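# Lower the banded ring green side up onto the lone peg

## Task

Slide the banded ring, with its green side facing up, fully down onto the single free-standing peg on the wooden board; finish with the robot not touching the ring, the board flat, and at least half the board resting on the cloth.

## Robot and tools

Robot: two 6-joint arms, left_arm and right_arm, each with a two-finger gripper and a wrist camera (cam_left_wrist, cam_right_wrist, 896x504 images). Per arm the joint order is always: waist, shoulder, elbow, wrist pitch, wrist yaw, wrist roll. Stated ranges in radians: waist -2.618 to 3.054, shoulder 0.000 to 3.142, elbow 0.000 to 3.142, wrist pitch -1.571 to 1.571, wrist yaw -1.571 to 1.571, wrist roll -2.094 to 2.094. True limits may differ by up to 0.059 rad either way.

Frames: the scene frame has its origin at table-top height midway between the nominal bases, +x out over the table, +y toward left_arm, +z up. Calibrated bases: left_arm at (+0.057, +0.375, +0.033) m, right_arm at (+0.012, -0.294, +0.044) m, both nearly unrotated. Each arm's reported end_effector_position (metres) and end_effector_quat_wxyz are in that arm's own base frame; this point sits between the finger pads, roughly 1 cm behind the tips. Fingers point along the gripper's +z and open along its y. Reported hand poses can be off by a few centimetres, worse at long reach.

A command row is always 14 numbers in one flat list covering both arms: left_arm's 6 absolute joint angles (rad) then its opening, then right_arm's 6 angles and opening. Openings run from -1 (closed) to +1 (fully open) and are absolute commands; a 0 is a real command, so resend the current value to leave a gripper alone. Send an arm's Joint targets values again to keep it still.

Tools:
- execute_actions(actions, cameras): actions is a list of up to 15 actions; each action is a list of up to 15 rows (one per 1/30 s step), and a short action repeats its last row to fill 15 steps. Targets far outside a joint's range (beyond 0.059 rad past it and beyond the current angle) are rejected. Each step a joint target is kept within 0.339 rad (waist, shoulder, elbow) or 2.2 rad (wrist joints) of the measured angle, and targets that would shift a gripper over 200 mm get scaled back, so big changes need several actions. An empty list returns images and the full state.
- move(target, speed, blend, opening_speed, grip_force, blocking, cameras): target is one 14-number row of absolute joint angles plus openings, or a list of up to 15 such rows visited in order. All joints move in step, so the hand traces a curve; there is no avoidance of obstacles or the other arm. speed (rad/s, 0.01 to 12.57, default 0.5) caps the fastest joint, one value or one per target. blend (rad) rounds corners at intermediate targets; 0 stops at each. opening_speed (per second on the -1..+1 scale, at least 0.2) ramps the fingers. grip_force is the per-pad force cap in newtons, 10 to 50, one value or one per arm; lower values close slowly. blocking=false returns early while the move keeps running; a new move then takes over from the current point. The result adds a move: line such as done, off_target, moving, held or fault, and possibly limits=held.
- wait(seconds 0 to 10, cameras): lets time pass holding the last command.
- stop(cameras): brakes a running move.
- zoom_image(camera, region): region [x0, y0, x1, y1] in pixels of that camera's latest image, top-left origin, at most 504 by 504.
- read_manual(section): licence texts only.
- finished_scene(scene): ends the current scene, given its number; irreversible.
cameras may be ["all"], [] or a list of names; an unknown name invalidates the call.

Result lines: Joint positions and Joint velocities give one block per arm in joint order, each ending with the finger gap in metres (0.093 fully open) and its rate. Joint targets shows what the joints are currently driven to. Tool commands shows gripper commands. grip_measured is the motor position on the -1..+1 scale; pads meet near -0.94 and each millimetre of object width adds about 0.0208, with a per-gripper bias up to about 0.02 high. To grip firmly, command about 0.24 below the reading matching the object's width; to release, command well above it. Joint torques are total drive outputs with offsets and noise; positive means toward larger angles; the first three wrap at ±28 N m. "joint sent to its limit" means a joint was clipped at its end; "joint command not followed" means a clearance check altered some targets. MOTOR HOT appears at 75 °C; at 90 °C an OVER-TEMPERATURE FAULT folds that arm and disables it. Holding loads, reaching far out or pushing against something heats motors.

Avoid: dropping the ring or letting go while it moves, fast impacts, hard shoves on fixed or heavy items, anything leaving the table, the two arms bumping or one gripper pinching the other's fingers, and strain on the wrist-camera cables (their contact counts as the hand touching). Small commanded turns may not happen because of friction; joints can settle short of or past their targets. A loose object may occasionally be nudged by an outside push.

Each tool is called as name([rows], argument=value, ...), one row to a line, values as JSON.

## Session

execute_actions(actions=[])

Scene clock: 0.00 s.
left_arm: end_effector_position=(+0.3955, -0.0006, +0.0871) grip_measured=+1.000 end_effector_quat_wxyz=(+0.550, -0.058, +0.829, +0.075) | right_arm: end_effector_position=(+0.3870, -0.0189, +0.0813) grip_measured=+1.000 end_effector_quat_wxyz=(+0.547, +0.048, +0.835, -0.043)
Joint positions: left_arm=[-0.132 1.567 0.436 0.718 -0.31 -0.067 0.093] | right_arm=[0.008 1.538 0.388 0.736 0.132 0.037 0.093]
Joint velocities: within noise
Joint torques (N m): no reading
Heat: left arm: 30 °C; right arm: 29 °C.
Joint targets: left_arm=[-0.132 1.561 0.444 0.719 -0.310 -0.067] | right_arm=[0.008 1.528 0.400 0.749 0.132 0.037]
Tool commands: left_gripper/opening=+1.0 right_gripper/opening=+1.0

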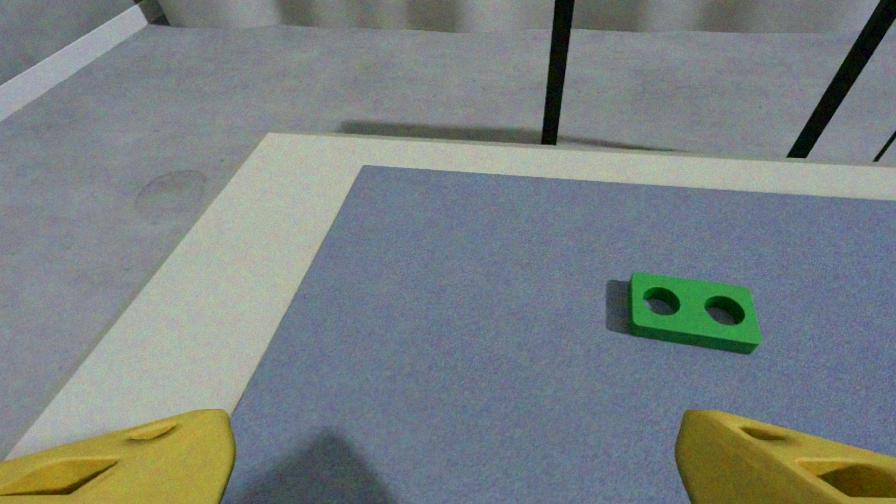

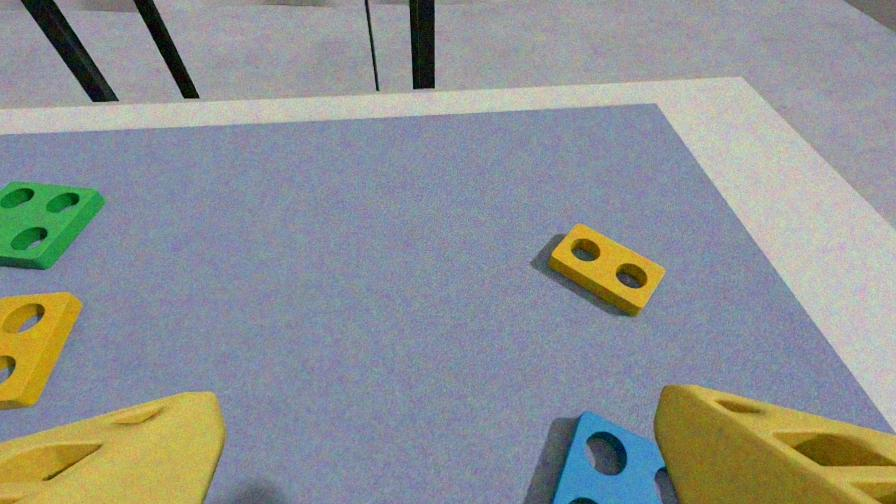

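Use the good survey poses: left oblique one and right high.

move([
  [-0.5,0.7,0.8,-0.6,0,0,1,0.3,1.1,1.1,-1.1,0,0,1],
  [-0.924,0.249,0.61,-0.725,0,0,1,0.5,1.1,1.1,-1.1,0,0,1],
], cameras=["all"], blend=0.1, speed=0.8)

Scene clock: 3.60 s.
left_arm: end_effector_position=(+0.1223, -0.1589, +0.2402) grip_measured=+1.000 end_effector_quat_wxyz=(+0.514, +0.359, +0.736, -0.255) | right_arm: end_effector_position=(+0.2202, +0.1170, +0.1755) grip_measured=+1.000 end_effector_quat_wxyz=(+0.201, -0.236, +0.950, +0.047)
Joint positions: left_arm=[-0.919 0.256 0.617 -0.71 -0.004 -0.009 0.093] | right_arm=[0.495 1.115 1.061 -1.102 0.01 0.007 0.093]
Joint torques (N m): left_arm=[-0.35 1.44 5.93 2.43 -0.01 0.14] | right_arm=[0.58 -3.54 11.17 1.14 -0.11 0.03]
Heat: left arm: 30 °C; right arm: 30 °C.
Joint targets: left_arm=[-0.924 0.249 0.610 -0.725 0.000 0.000] | right_arm=[0.500 1.100 1.100 -1.100 0.000 0.000]
move: off_target (right_arm); right_arm: the elbow is farthest, 0.039 rad from its target

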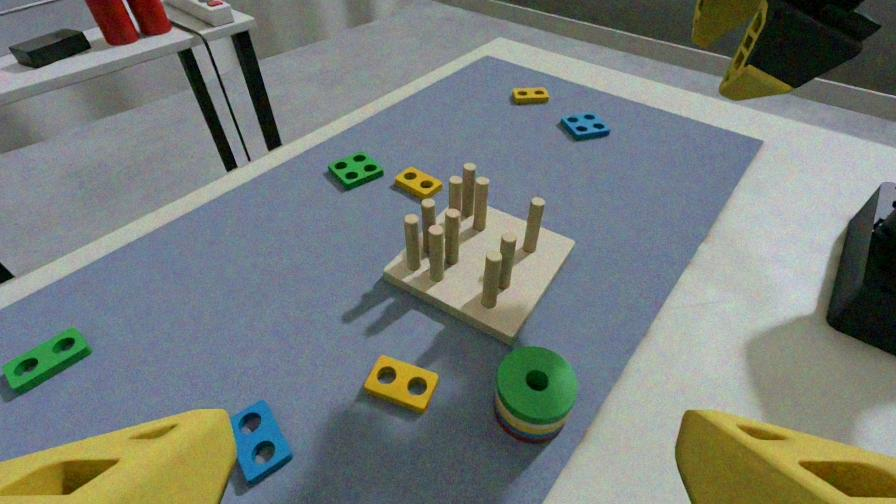

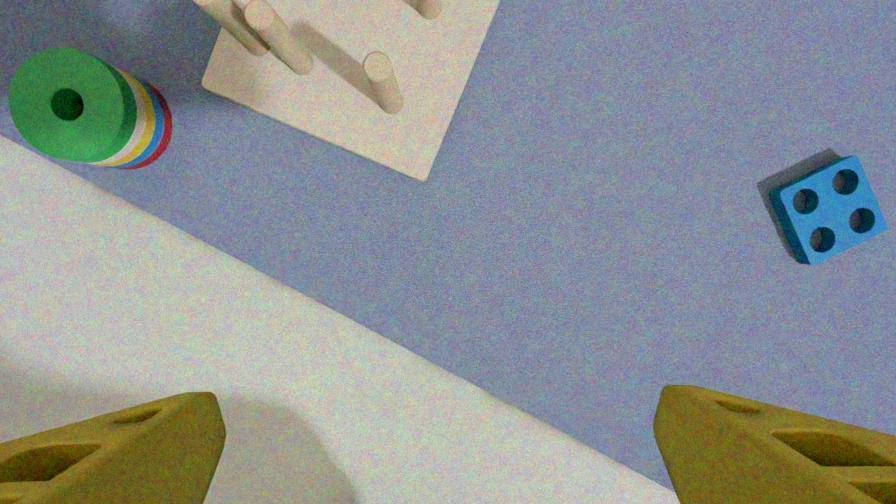

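move(target=[-0.924,0.249,0.61,-0.725,0,0,1,0.596,1.477,1.445,-1.07,0,0,1], cameras=["cam_right_wrist"], speed=0.8)

zoom_image(camera="cam_right_wrist", region=[200, 0, 700, 500])

Scene clock: 4.93 s.
left_arm: end_effector_position=(+0.1222, -0.1589, +0.2401) grip_measured=+1.000 end_effector_quat_wxyz=(+0.514, +0.359, +0.737, -0.255) | right_arm: end_effector_position=(+0.2841, +0.1894, +0.1972) grip_measured=+1.000 end_effector_quat_wxyz=(+0.200, -0.282, +0.937, +0.057)
Joint positions: left_arm=[-0.919 0.256 0.617 -0.71 -0.004 -0.009 0.093] | right_arm=[0.592 1.473 1.401 -1.08 0.009 0.007 0.093]
Joint torques (N m): left_arm=[-0.4 1.47 5.86 2.4 0 0.18] | right_arm=[0.46 -4.75 11.67 1.22 -0.11 0.04]
Heat: left arm: 30 °C; right arm: 30 °C.
Joint targets: left_arm=[-0.924 0.249 0.610 -0.725 0.000 0.000] | right_arm=[0.596 1.477 1.445 -1.070 0.000 0.000]
move: off_target (right_arm); right_arm: the elbow is farthest, 0.044 rad from its target
Images, in order (width x height): cam_right_wrist 896x504.

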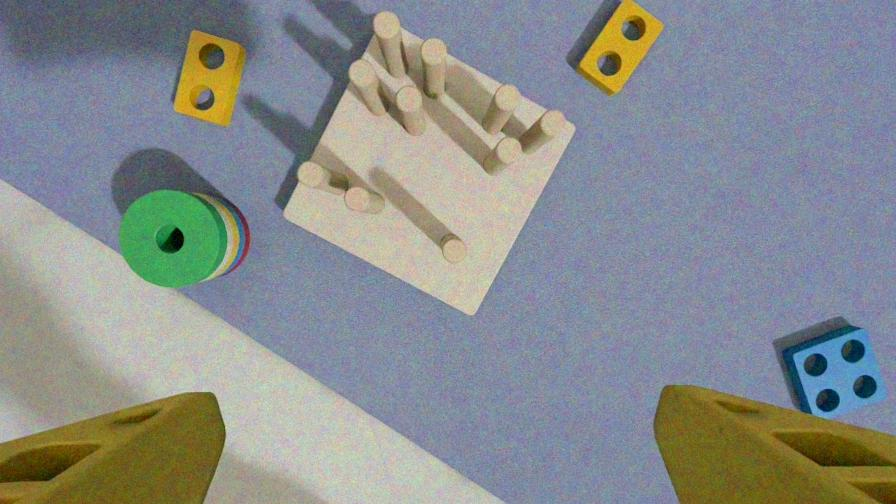

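Scaled by 1.008 from the camera's 896x504 image, which has a finer 1280x720 frame.

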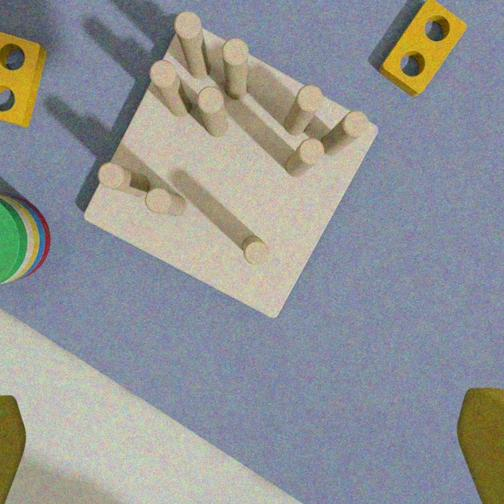

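move(target=[-0.5,0.249,0.61,-0.725,0,0,1,1.02,2.14,1.927,-1.32,0,0.6,1], cameras=["all"], speed=0.6)

Scene clock: 8.27 s.
left_arm: end_effector_position=(+0.1756, -0.0966, +0.2401) grip_measured=+1.000 end_effector_quat_wxyz=(+0.555, +0.201, +0.794, -0.144) | right_arm: end_effector_position=(+0.2165, +0.3548, +0.0924) grip_measured=+1.000 end_effector_quat_wxyz=(+0.004, -0.215, +0.977, +0.002)
Joint positions: left_arm=[-0.506 0.256 0.617 -0.71 -0.004 -0.009 0.093] | right_arm=[1.025 2.136 1.889 -1.316 0.004 0.591 0.093]
Joint torques (N m): left_arm=[0.81 1.52 5.75 2.44 -0.04 0.11] | right_arm=[-0.35 -9.42 10.36 0.23 -0.02 0.2]
Heat: left arm: 30 °C; right arm: 30 °C.
Joint targets: left_arm=[-0.500 0.249 0.610 -0.725 0.000 0.000] | right_arm=[1.020 2.140 1.927 -1.320 0.000 0.600]
move: off_target (right_arm); right_arm: the elbow is farthest, 0.038 rad from its target

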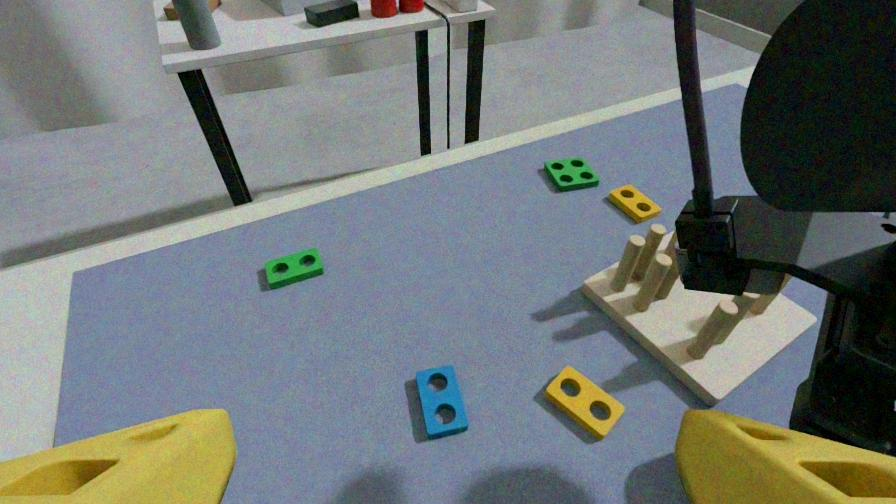

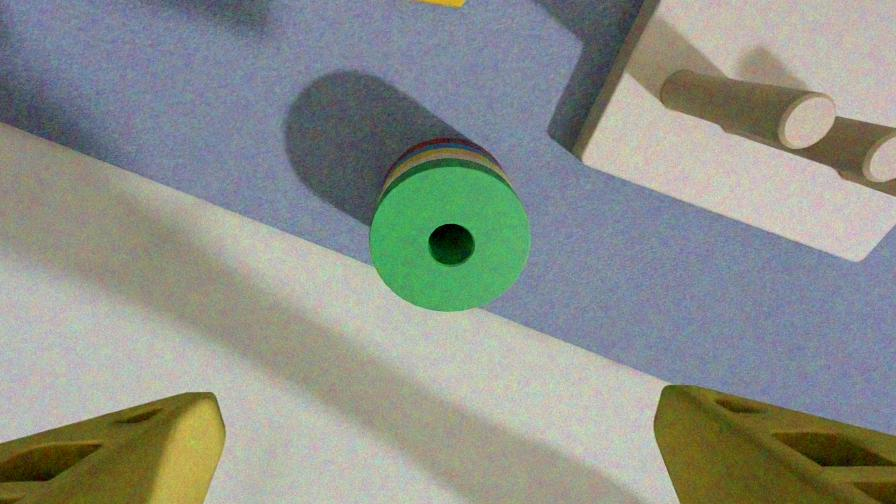

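move([
  [-0.5,0.249,0.61,-0.725,0,0,1,1.010,2.175,1.7,-1.1,0,0.6,1],
  [-0.5,0.249,0.61,-0.725,0,0,1,1.010,2.237,1.587,-0.928,0,0.6,1],
], cameras=["cam_right_wrist"], speed=0.25)

Scene clock: 11.63 s.
left_arm: end_effector_position=(+0.1756, -0.0966, +0.2401) grip_measured=+1.000 end_effector_quat_wxyz=(+0.555, +0.201, +0.794, -0.144) | right_arm: end_effector_position=(+0.2185, +0.3509, -0.0160) grip_measured=+1.000 end_effector_quat_wxyz=(+0.000, -0.210, +0.978, -0.003)
Joint positions: left_arm=[-0.506 0.256 0.617 -0.71 -0.004 -0.009 0.093] | right_arm=[1.015 2.227 1.596 -0.943 0.004 0.591 0.093]
Joint torques (N m): left_arm=[0.8 1.57 5.9 2.41 -0.05 0.14] | right_arm=[-0.43 -9.16 5.48 0.41 -0.03 0.17]
Heat: left arm: 31 °C; right arm: 31 °C.
Joint targets: left_arm=[-0.500 0.249 0.610 -0.725 0.000 0.000] | right_arm=[1.010 2.237 1.587 -0.928 0.000 0.600]
move: done
Images, in order (width x height): cam_right_wrist 896x504.

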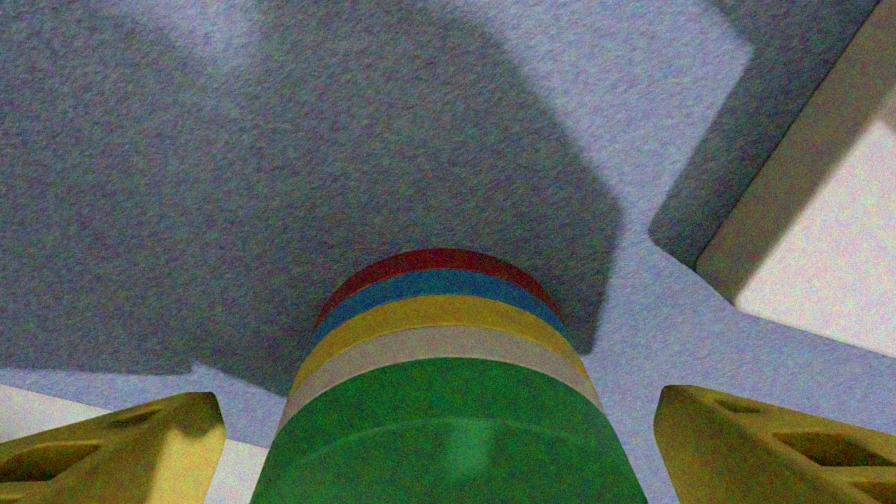

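move(target=[-0.5,0.249,0.61,-0.725,0,0,1,1.015,2.237,1.587,-0.928,0,0.6,0.1], cameras=["cam_right_wrist"], opening_speed=0.5)

Scene clock: 14.37 s.
left_arm: end_effector_position=(+0.1756, -0.0966, +0.2401) grip_measured=+1.000 end_effector_quat_wxyz=(+0.555, +0.201, +0.794, -0.144) | right_arm: end_effector_position=(+0.2186, +0.3510, -0.0160) grip_measured=+0.167 end_effector_quat_wxyz=(+0.000, -0.210, +0.978, -0.003)
Joint positions: left_arm=[-0.506 0.256 0.617 -0.71 -0.004 -0.009 0.093] | right_arm=[1.015 2.227 1.596 -0.942 0.004 0.591 0.053]
Joint torques (N m): left_arm=[0.8 1.62 5.81 2.39 0.02 0.11] | right_arm=[0.1 -9.21 5.45 0.42 -0.03 0.18]
Heat: left arm: 31 °C; right arm: 32 °C.
Joint targets: left_arm=[-0.500 0.249 0.610 -0.725 0.000 0.000] | right_arm=[1.015 2.237 1.587 -0.928 0.000 0.600]
move: done
Images, in order (width x height): cam_right_wrist 896x504.

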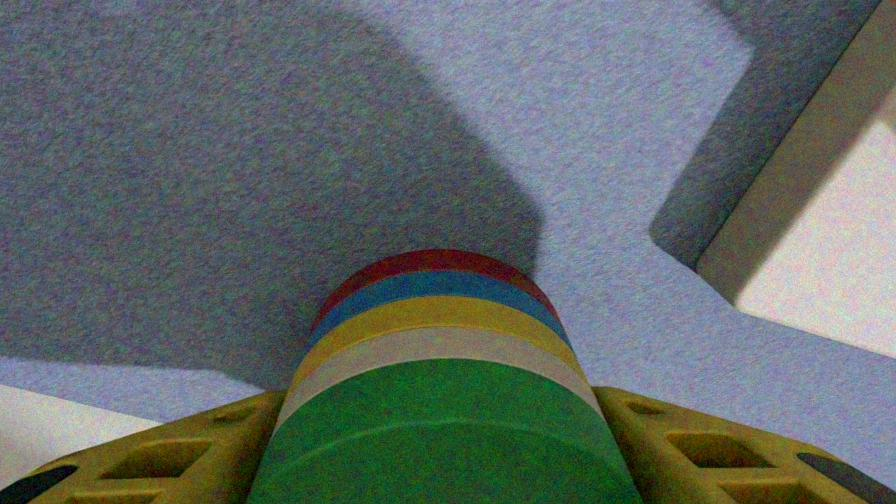

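move([
  [-0.5,0.249,0.61,-0.725,0,0,1,1.015,2.075,1.935,-1.345,0,0.6,0.1],
  [-0.5,0.249,0.61,-0.725,0,0,1,0.56,1.86,1.565,-1.21,0,-0.15,0.1],
  [-0.924,0.249,0.61,-0.725,0,0,1,0.56,1.86,1.565,-1.21,0,-0.15,0.1],
], cameras=["all"], speed=0.5)

zoom_image(camera="cam_left_wrist", region=[440, 80, 660, 300])

Scene clock: 19.93 s.
left_arm: end_effector_position=(+0.1220, -0.1590, +0.2401) grip_measured=+1.000 end_effector_quat_wxyz=(+0.513, +0.359, +0.736, -0.255) | right_arm: end_effector_position=(+0.3071, +0.1918, +0.0964) grip_measured=+0.152 end_effector_quat_wxyz=(+0.007, -0.344, +0.939, +0.000)
Joint positions: left_arm=[-0.919 0.256 0.617 -0.71 -0.003 -0.009 0.093] | right_arm=[0.56 1.91 1.575 -1.223 0.003 -0.142 0.052]
Joint torques (N m): left_arm=[-0.53 1.7 5.74 2.36 -0.04 0.14] | right_arm=[0.16 -12.25 5.78 0.45 -0.05 0.02]
Heat: left arm: 31 °C; right arm: 35 °C.
Joint targets: left_arm=[-0.924 0.249 0.610 -0.725 0.000 0.000] | right_arm=[0.560 1.860 1.565 -1.210 0.000 -0.150]
move: off_target (right_arm); right_arm: the shoulder is farthest, 0.050 rad from its target

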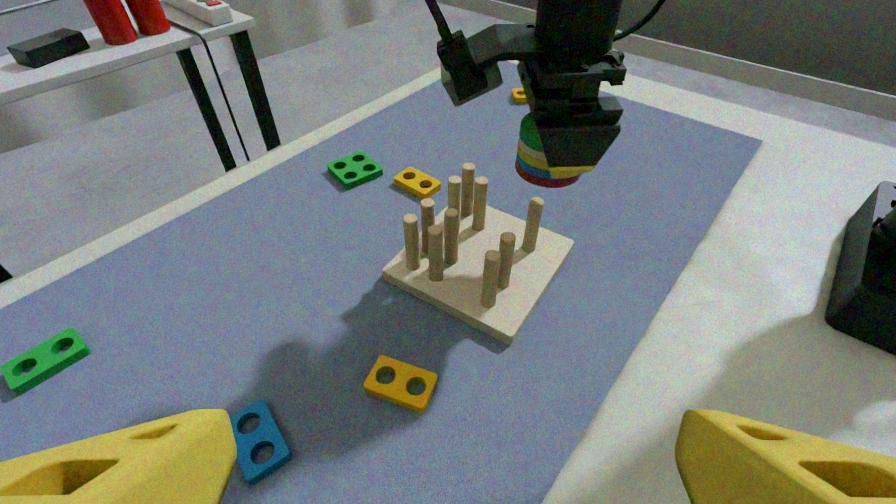

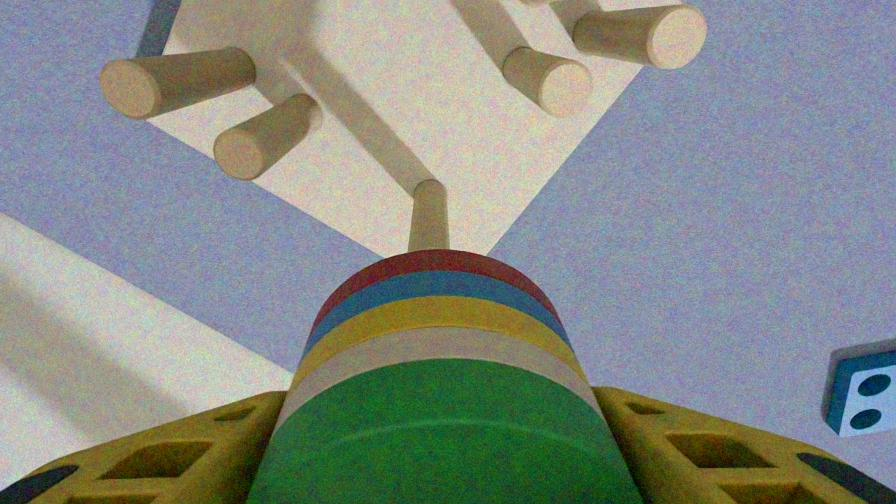

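Scaled by 2.291 from the camera's 896x504 image, which has a finer 1280x720 frame.

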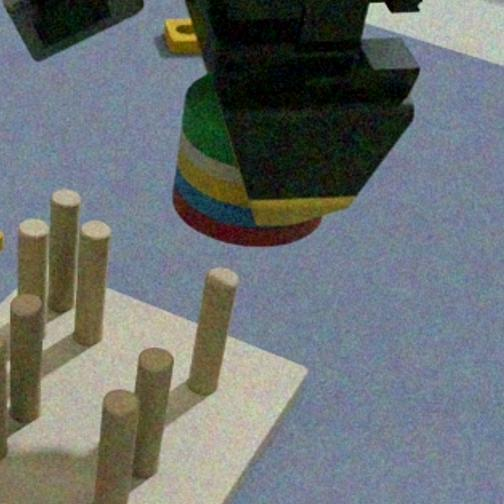

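move(target=[-0.924,0.249,0.61,-0.725,0,0,1,0.576,1.988,1.564,-1.15,0,-0.15,0.1], cameras=["all"], speed=0.12)

zoom_image(camera="cam_left_wrist", region=[460, 120, 620, 280])

Scene clock: 21.93 s.
left_arm: end_effector_position=(+0.1220, -0.1590, +0.2401) grip_measured=+1.000 end_effector_quat_wxyz=(+0.513, +0.359, +0.736, -0.255) | right_arm: end_effector_position=(+0.3154, +0.2018, +0.0720) grip_measured=+0.152 end_effector_quat_wxyz=(+0.002, -0.349, +0.937, -0.001)
Joint positions: left_arm=[-0.919 0.256 0.617 -0.71 -0.003 -0.009 0.093] | right_arm=[0.57 1.98 1.575 -1.164 0.003 -0.142 0.052]
Joint torques (N m): left_arm=[-0.39 1.47 5.89 2.37 -0.04 0.13] | right_arm=[0.69 -7.92 5.63 0.46 -0.05 0.02]
Heat: left arm: 31 °C; right arm: 36 °C.
Joint targets: left_arm=[-0.924 0.249 0.610 -0.725 0.000 0.000] | right_arm=[0.576 1.988 1.564 -1.150 0.000 -0.150]
move: done

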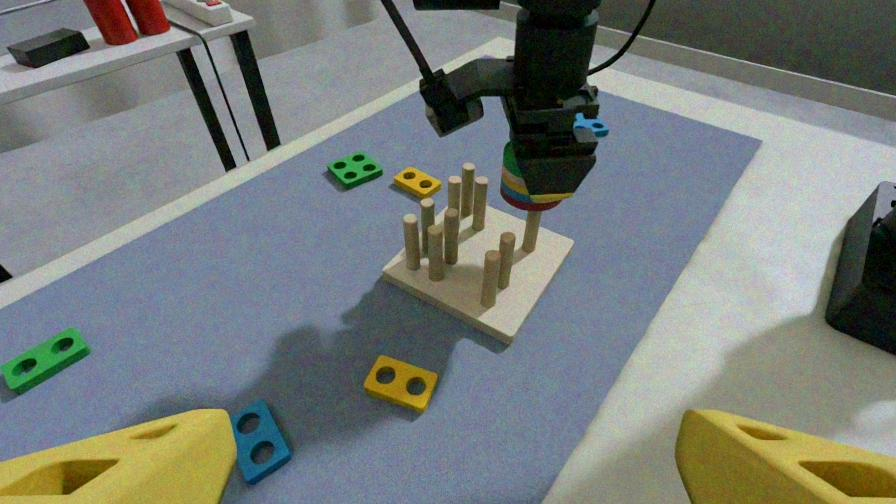

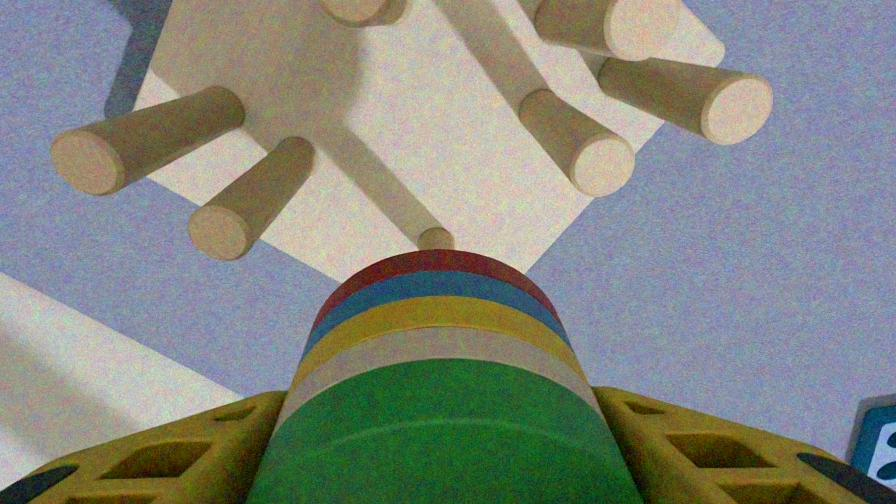

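Scaled by 3.150 from the camera's 896x504 image, which has a finer 1280x720 frame.

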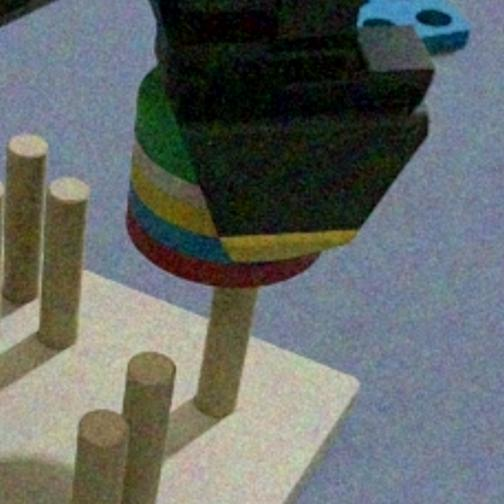

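move(target=[-0.924,0.249,0.61,-0.725,0,0,1,0.576,1.985,1.51,-1.097,0,-0.15,0.1], cameras=["all"], speed=0.08)

zoom_image(camera="cam_left_wrist", region=[460, 120, 620, 280])

Scene clock: 24.70 s.
left_arm: end_effector_position=(+0.1220, -0.1590, +0.2401) grip_measured=+1.000 end_effector_quat_wxyz=(+0.513, +0.359, +0.736, -0.255) | right_arm: end_effector_position=(+0.3114, +0.1992, +0.0583) grip_measured=+0.152 end_effector_quat_wxyz=(-0.003, -0.349, +0.937, -0.002)
Joint positions: left_arm=[-0.919 0.256 0.617 -0.71 -0.003 -0.009 0.093] | right_arm=[0.57 1.98 1.519 -1.117 0.003 -0.142 0.052]
Joint torques (N m): left_arm=[-0.35 1.61 5.78 2.41 -0.03 0.12] | right_arm=[0.69 -8.09 5.75 0.5 -0.05 0.02]
Heat: left arm: 32 °C; right arm: 36 °C.
Joint targets: left_arm=[-0.924 0.249 0.610 -0.725 0.000 0.000] | right_arm=[0.576 1.985 1.510 -1.097 0.000 -0.150]
move: done

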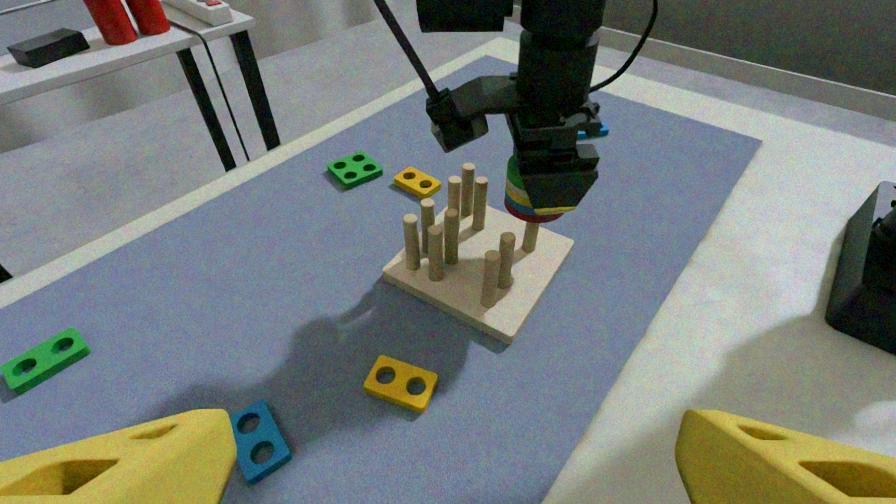

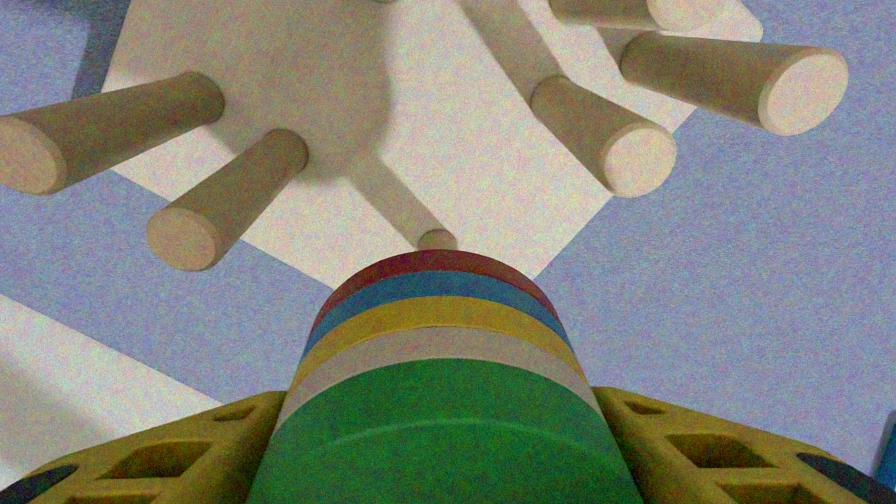

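Scaled by 3.150 from the camera's 896x504 image, which has a finer 1280x720 frame.

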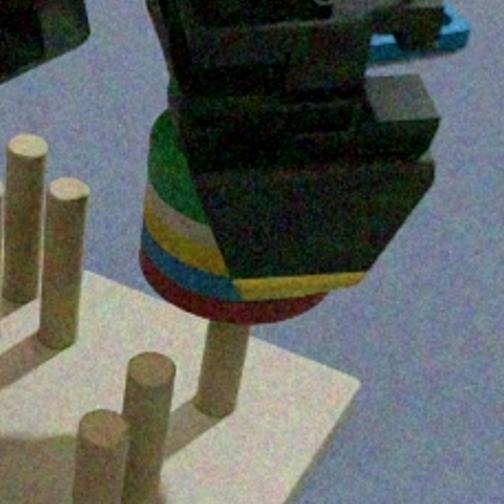

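move([
  [-0.924,0.249,0.61,-0.725,0,0,1,0.576,2.007,1.441,-1.002,0,-0.15,0.1],
  [-0.924,0.249,0.61,-0.725,0,0,1,0.576,2.036,1.39,-0.923,0,-0.15,0.1],
  [-0.924,0.249,0.61,-0.725,0,0,1,0.576,2.052,1.362,-0.88,0,-0.15,0.1],
], cameras=["all"], blend=0.015, speed=0.07)

zoom_image(camera="cam_left_wrist", region=[460, 120, 620, 280])

Scene clock: 28.70 s.
left_arm: end_effector_position=(+0.1220, -0.1590, +0.2401) grip_measured=+1.000 end_effector_quat_wxyz=(+0.513, +0.359, +0.736, -0.255) | right_arm: end_effector_position=(+0.3115, +0.1993, +0.0011) grip_measured=+0.152 end_effector_quat_wxyz=(+0.002, -0.349, +0.937, -0.001)
Joint positions: left_arm=[-0.919 0.256 0.617 -0.71 -0.003 -0.009 0.093] | right_arm=[0.57 2.042 1.371 -0.897 0.003 -0.142 0.052]
Joint torques (N m): left_arm=[-0.44 1.62 5.87 2.38 -0.05 0.14] | right_arm=[0.66 -7.83 5.35 0.48 -0.04 0.03]
Heat: left arm: 32 °C; right arm: 36 °C.
Joint targets: left_arm=[-0.924 0.249 0.610 -0.725 0.000 0.000] | right_arm=[0.576 2.052 1.362 -0.880 0.000 -0.150]
move: done

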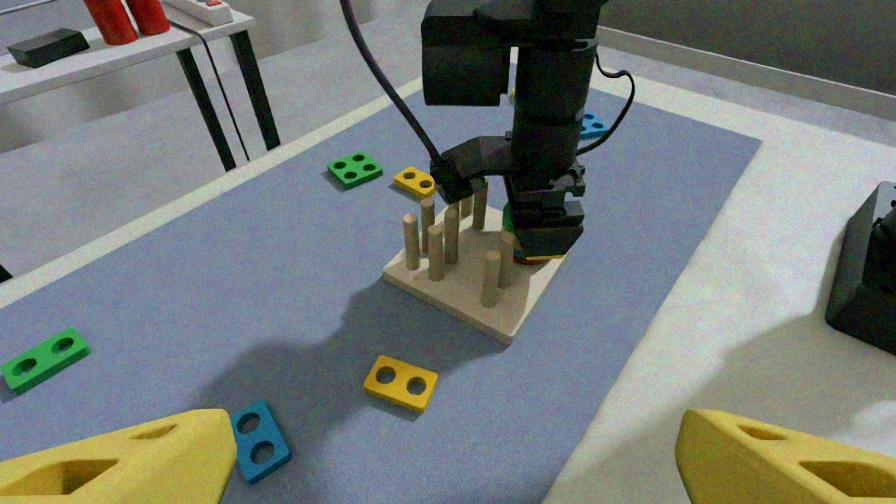

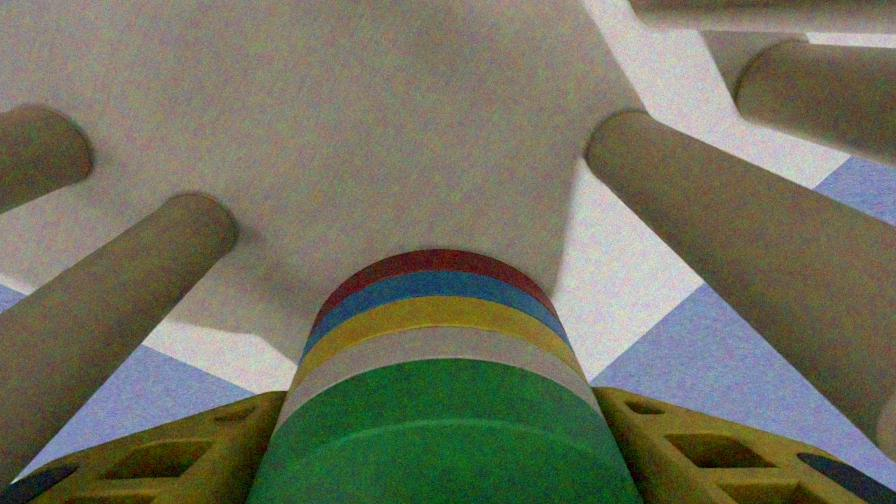

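Scaled by 3.150 from the camera's 896x504 image, which has a finer 1280x720 frame.

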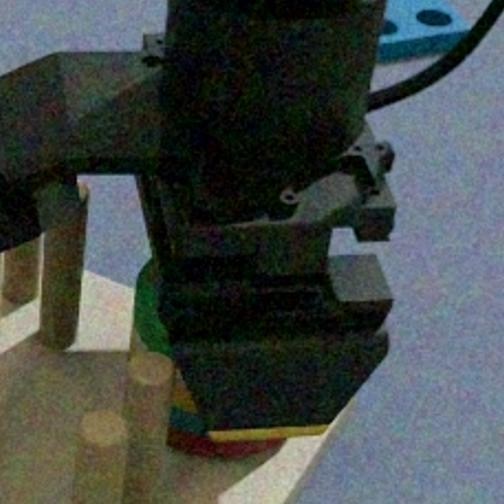

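move([
  [-0.924,0.249,0.61,-0.725,0,0,1,0.576,2.055,1.345,-0.86,0,-0.15,0.1],
], speed=0.06)

Scene clock: 29.60 s.
left_arm: end_effector_position=(+0.1220, -0.1590, +0.2401) grip_measured=+1.000 end_effector_quat_wxyz=(+0.513, +0.359, +0.736, -0.255) | right_arm: end_effector_position=(+0.3107, +0.1987, -0.0023) grip_measured=+0.152 end_effector_quat_wxyz=(+0.003, -0.349, +0.937, -0.001)
Joint positions: left_arm=[-0.919 0.256 0.617 -0.71 -0.003 -0.009 0.093] | right_arm=[0.57 2.042 1.357 -0.88 0.003 -0.142 0.052]
Joint torques (N m): left_arm=[-0.21 1.44 5.87 2.42 -0.01 0.09] | right_arm=[0.66 -7.56 5.11 0.52 -0.05 0.02]
Heat: left arm: 32 °C; right arm: 36 °C.
Joint targets: left_arm=[-0.924 0.249 0.610 -0.725 0.000 0.000] | right_arm=[0.576 2.055 1.345 -0.860 0.000 -0.150]
move: done

move(target=[-0.924,0.249,0.61,-0.725,0,0,1,0.572,2.052,1.352,-0.87,0,-0.15,0.65], cameras=["all"], opening_speed=0.4)

Scene clock: 31.40 s.
left_arm: end_effector_position=(+0.1220, -0.1590, +0.2401) grip_measured=+1.000 end_effector_quat_wxyz=(+0.513, +0.359, +0.736, -0.255) | right_arm: end_effector_position=(+0.3108, +0.1988, -0.0023) grip_measured=+0.649 end_effector_quat_wxyz=(+0.003, -0.349, +0.937, -0.001)
Joint positions: left_arm=[-0.919 0.256 0.617 -0.71 -0.003 -0.009 0.093] | right_arm=[0.57 2.042 1.357 -0.879 0.003 -0.142 0.076]
Joint torques (N m): left_arm=[-0.46 1.48 5.72 2.39 -0.1 0.12] | right_arm=[0.28 -7.82 5.76 0.4 -0.05 0.02]
Heat: left arm: 32 °C; right arm: 36 °C.
Joint targets: left_arm=[-0.924 0.249 0.610 -0.725 0.000 0.000] | right_arm=[0.572 2.052 1.352 -0.870 0.000 -0.150]
move: done

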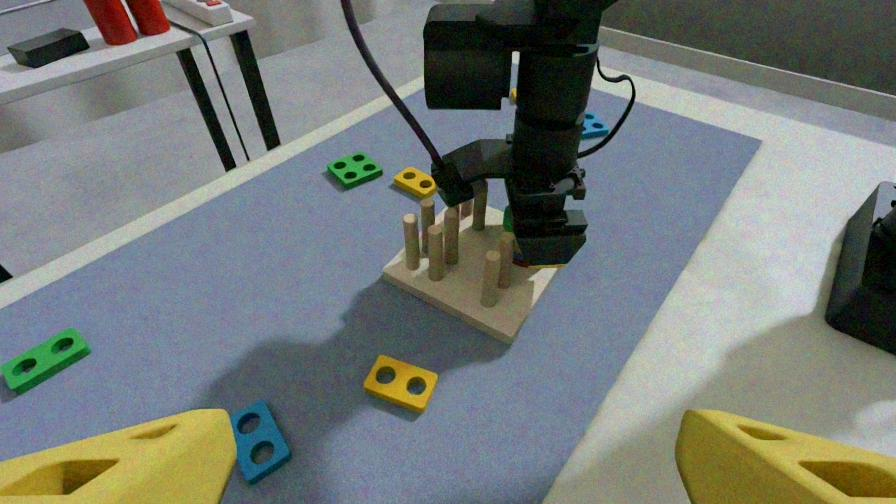

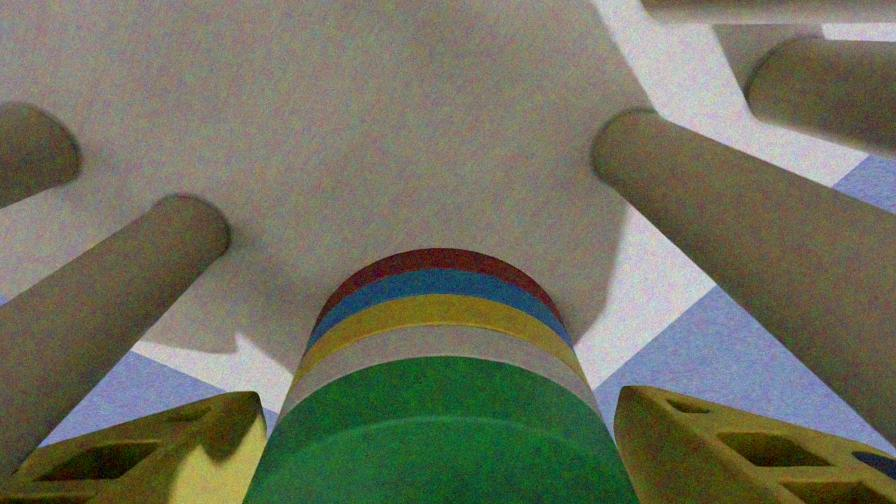

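move([
  [-0.924,0.249,0.61,-0.725,0,0,1,0.572,2.0,1.385,-0.88,0,-0.15,0.65],
  [-0.924,0.249,0.61,-0.725,0,0,1,0.572,1.953,1.485,-1.03,0,-0.15,0.65],
  [-0.924,0.249,0.61,-0.725,0,0,1,0.572,1.935,1.554,-1.117,0,-0.15,0.65],
  [-0.924,0.249,0.61,-0.725,0,0,1,0.572,1.9,1.685,-1.27,0,-0.15,0.65],
], cameras=["all"], blend=0.02, speed=0.15)

zoom_image(camera="cam_left_wrist", region=[460, 120, 620, 280])

Scene clock: 35.47 s.
left_arm: end_effector_position=(+0.1220, -0.1590, +0.2401) grip_measured=+1.000 end_effector_quat_wxyz=(+0.513, +0.359, +0.736, -0.255) | right_arm: end_effector_position=(+0.3121, +0.1996, +0.1024) grip_measured=+0.649 end_effector_quat_wxyz=(+0.004, -0.349, +0.937, +0.000)
Joint positions: left_arm=[-0.919 0.256 0.617 -0.71 -0.003 -0.009 0.093] | right_arm=[0.57 1.946 1.649 -1.266 0.003 -0.142 0.076]
Joint torques (N m): left_arm=[-0.42 1.39 5.82 2.4 -0.06 0.13] | right_arm=[0.28 -12.16 10.28 0.29 -0.05 0.02]
Heat: left arm: 32 °C; right arm: 38 °C.
Joint targets: left_arm=[-0.924 0.249 0.610 -0.725 0.000 0.000] | right_arm=[0.572 1.900 1.685 -1.270 0.000 -0.150]
move: off_target (right_arm); right_arm: the shoulder is farthest, 0.046 rad from its target

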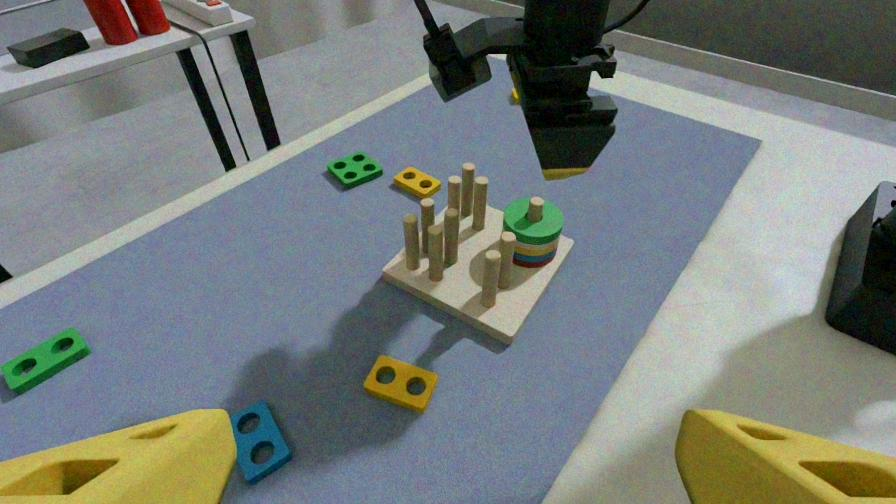

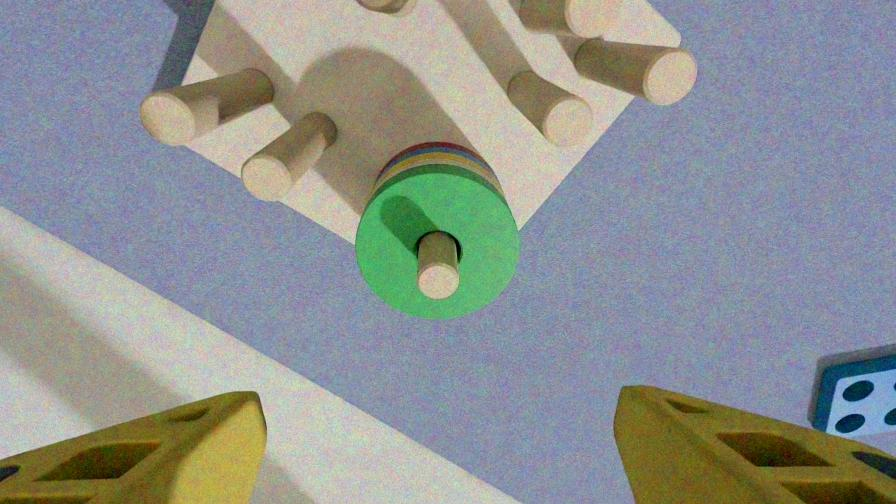

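Scaled by 3.150 from the camera's 896x504 image, which has a finer 1280x720 frame.

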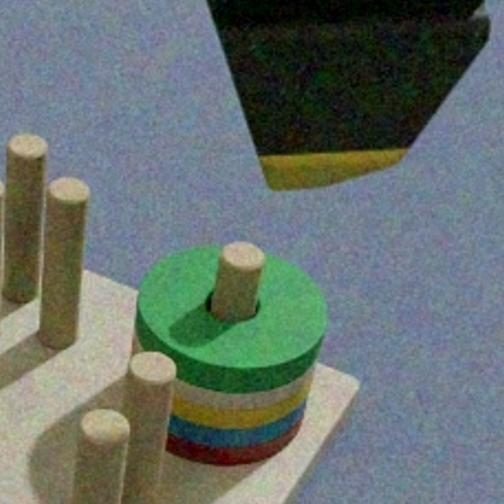

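finished_scene(scene=2)

The scene is finished: the task was done.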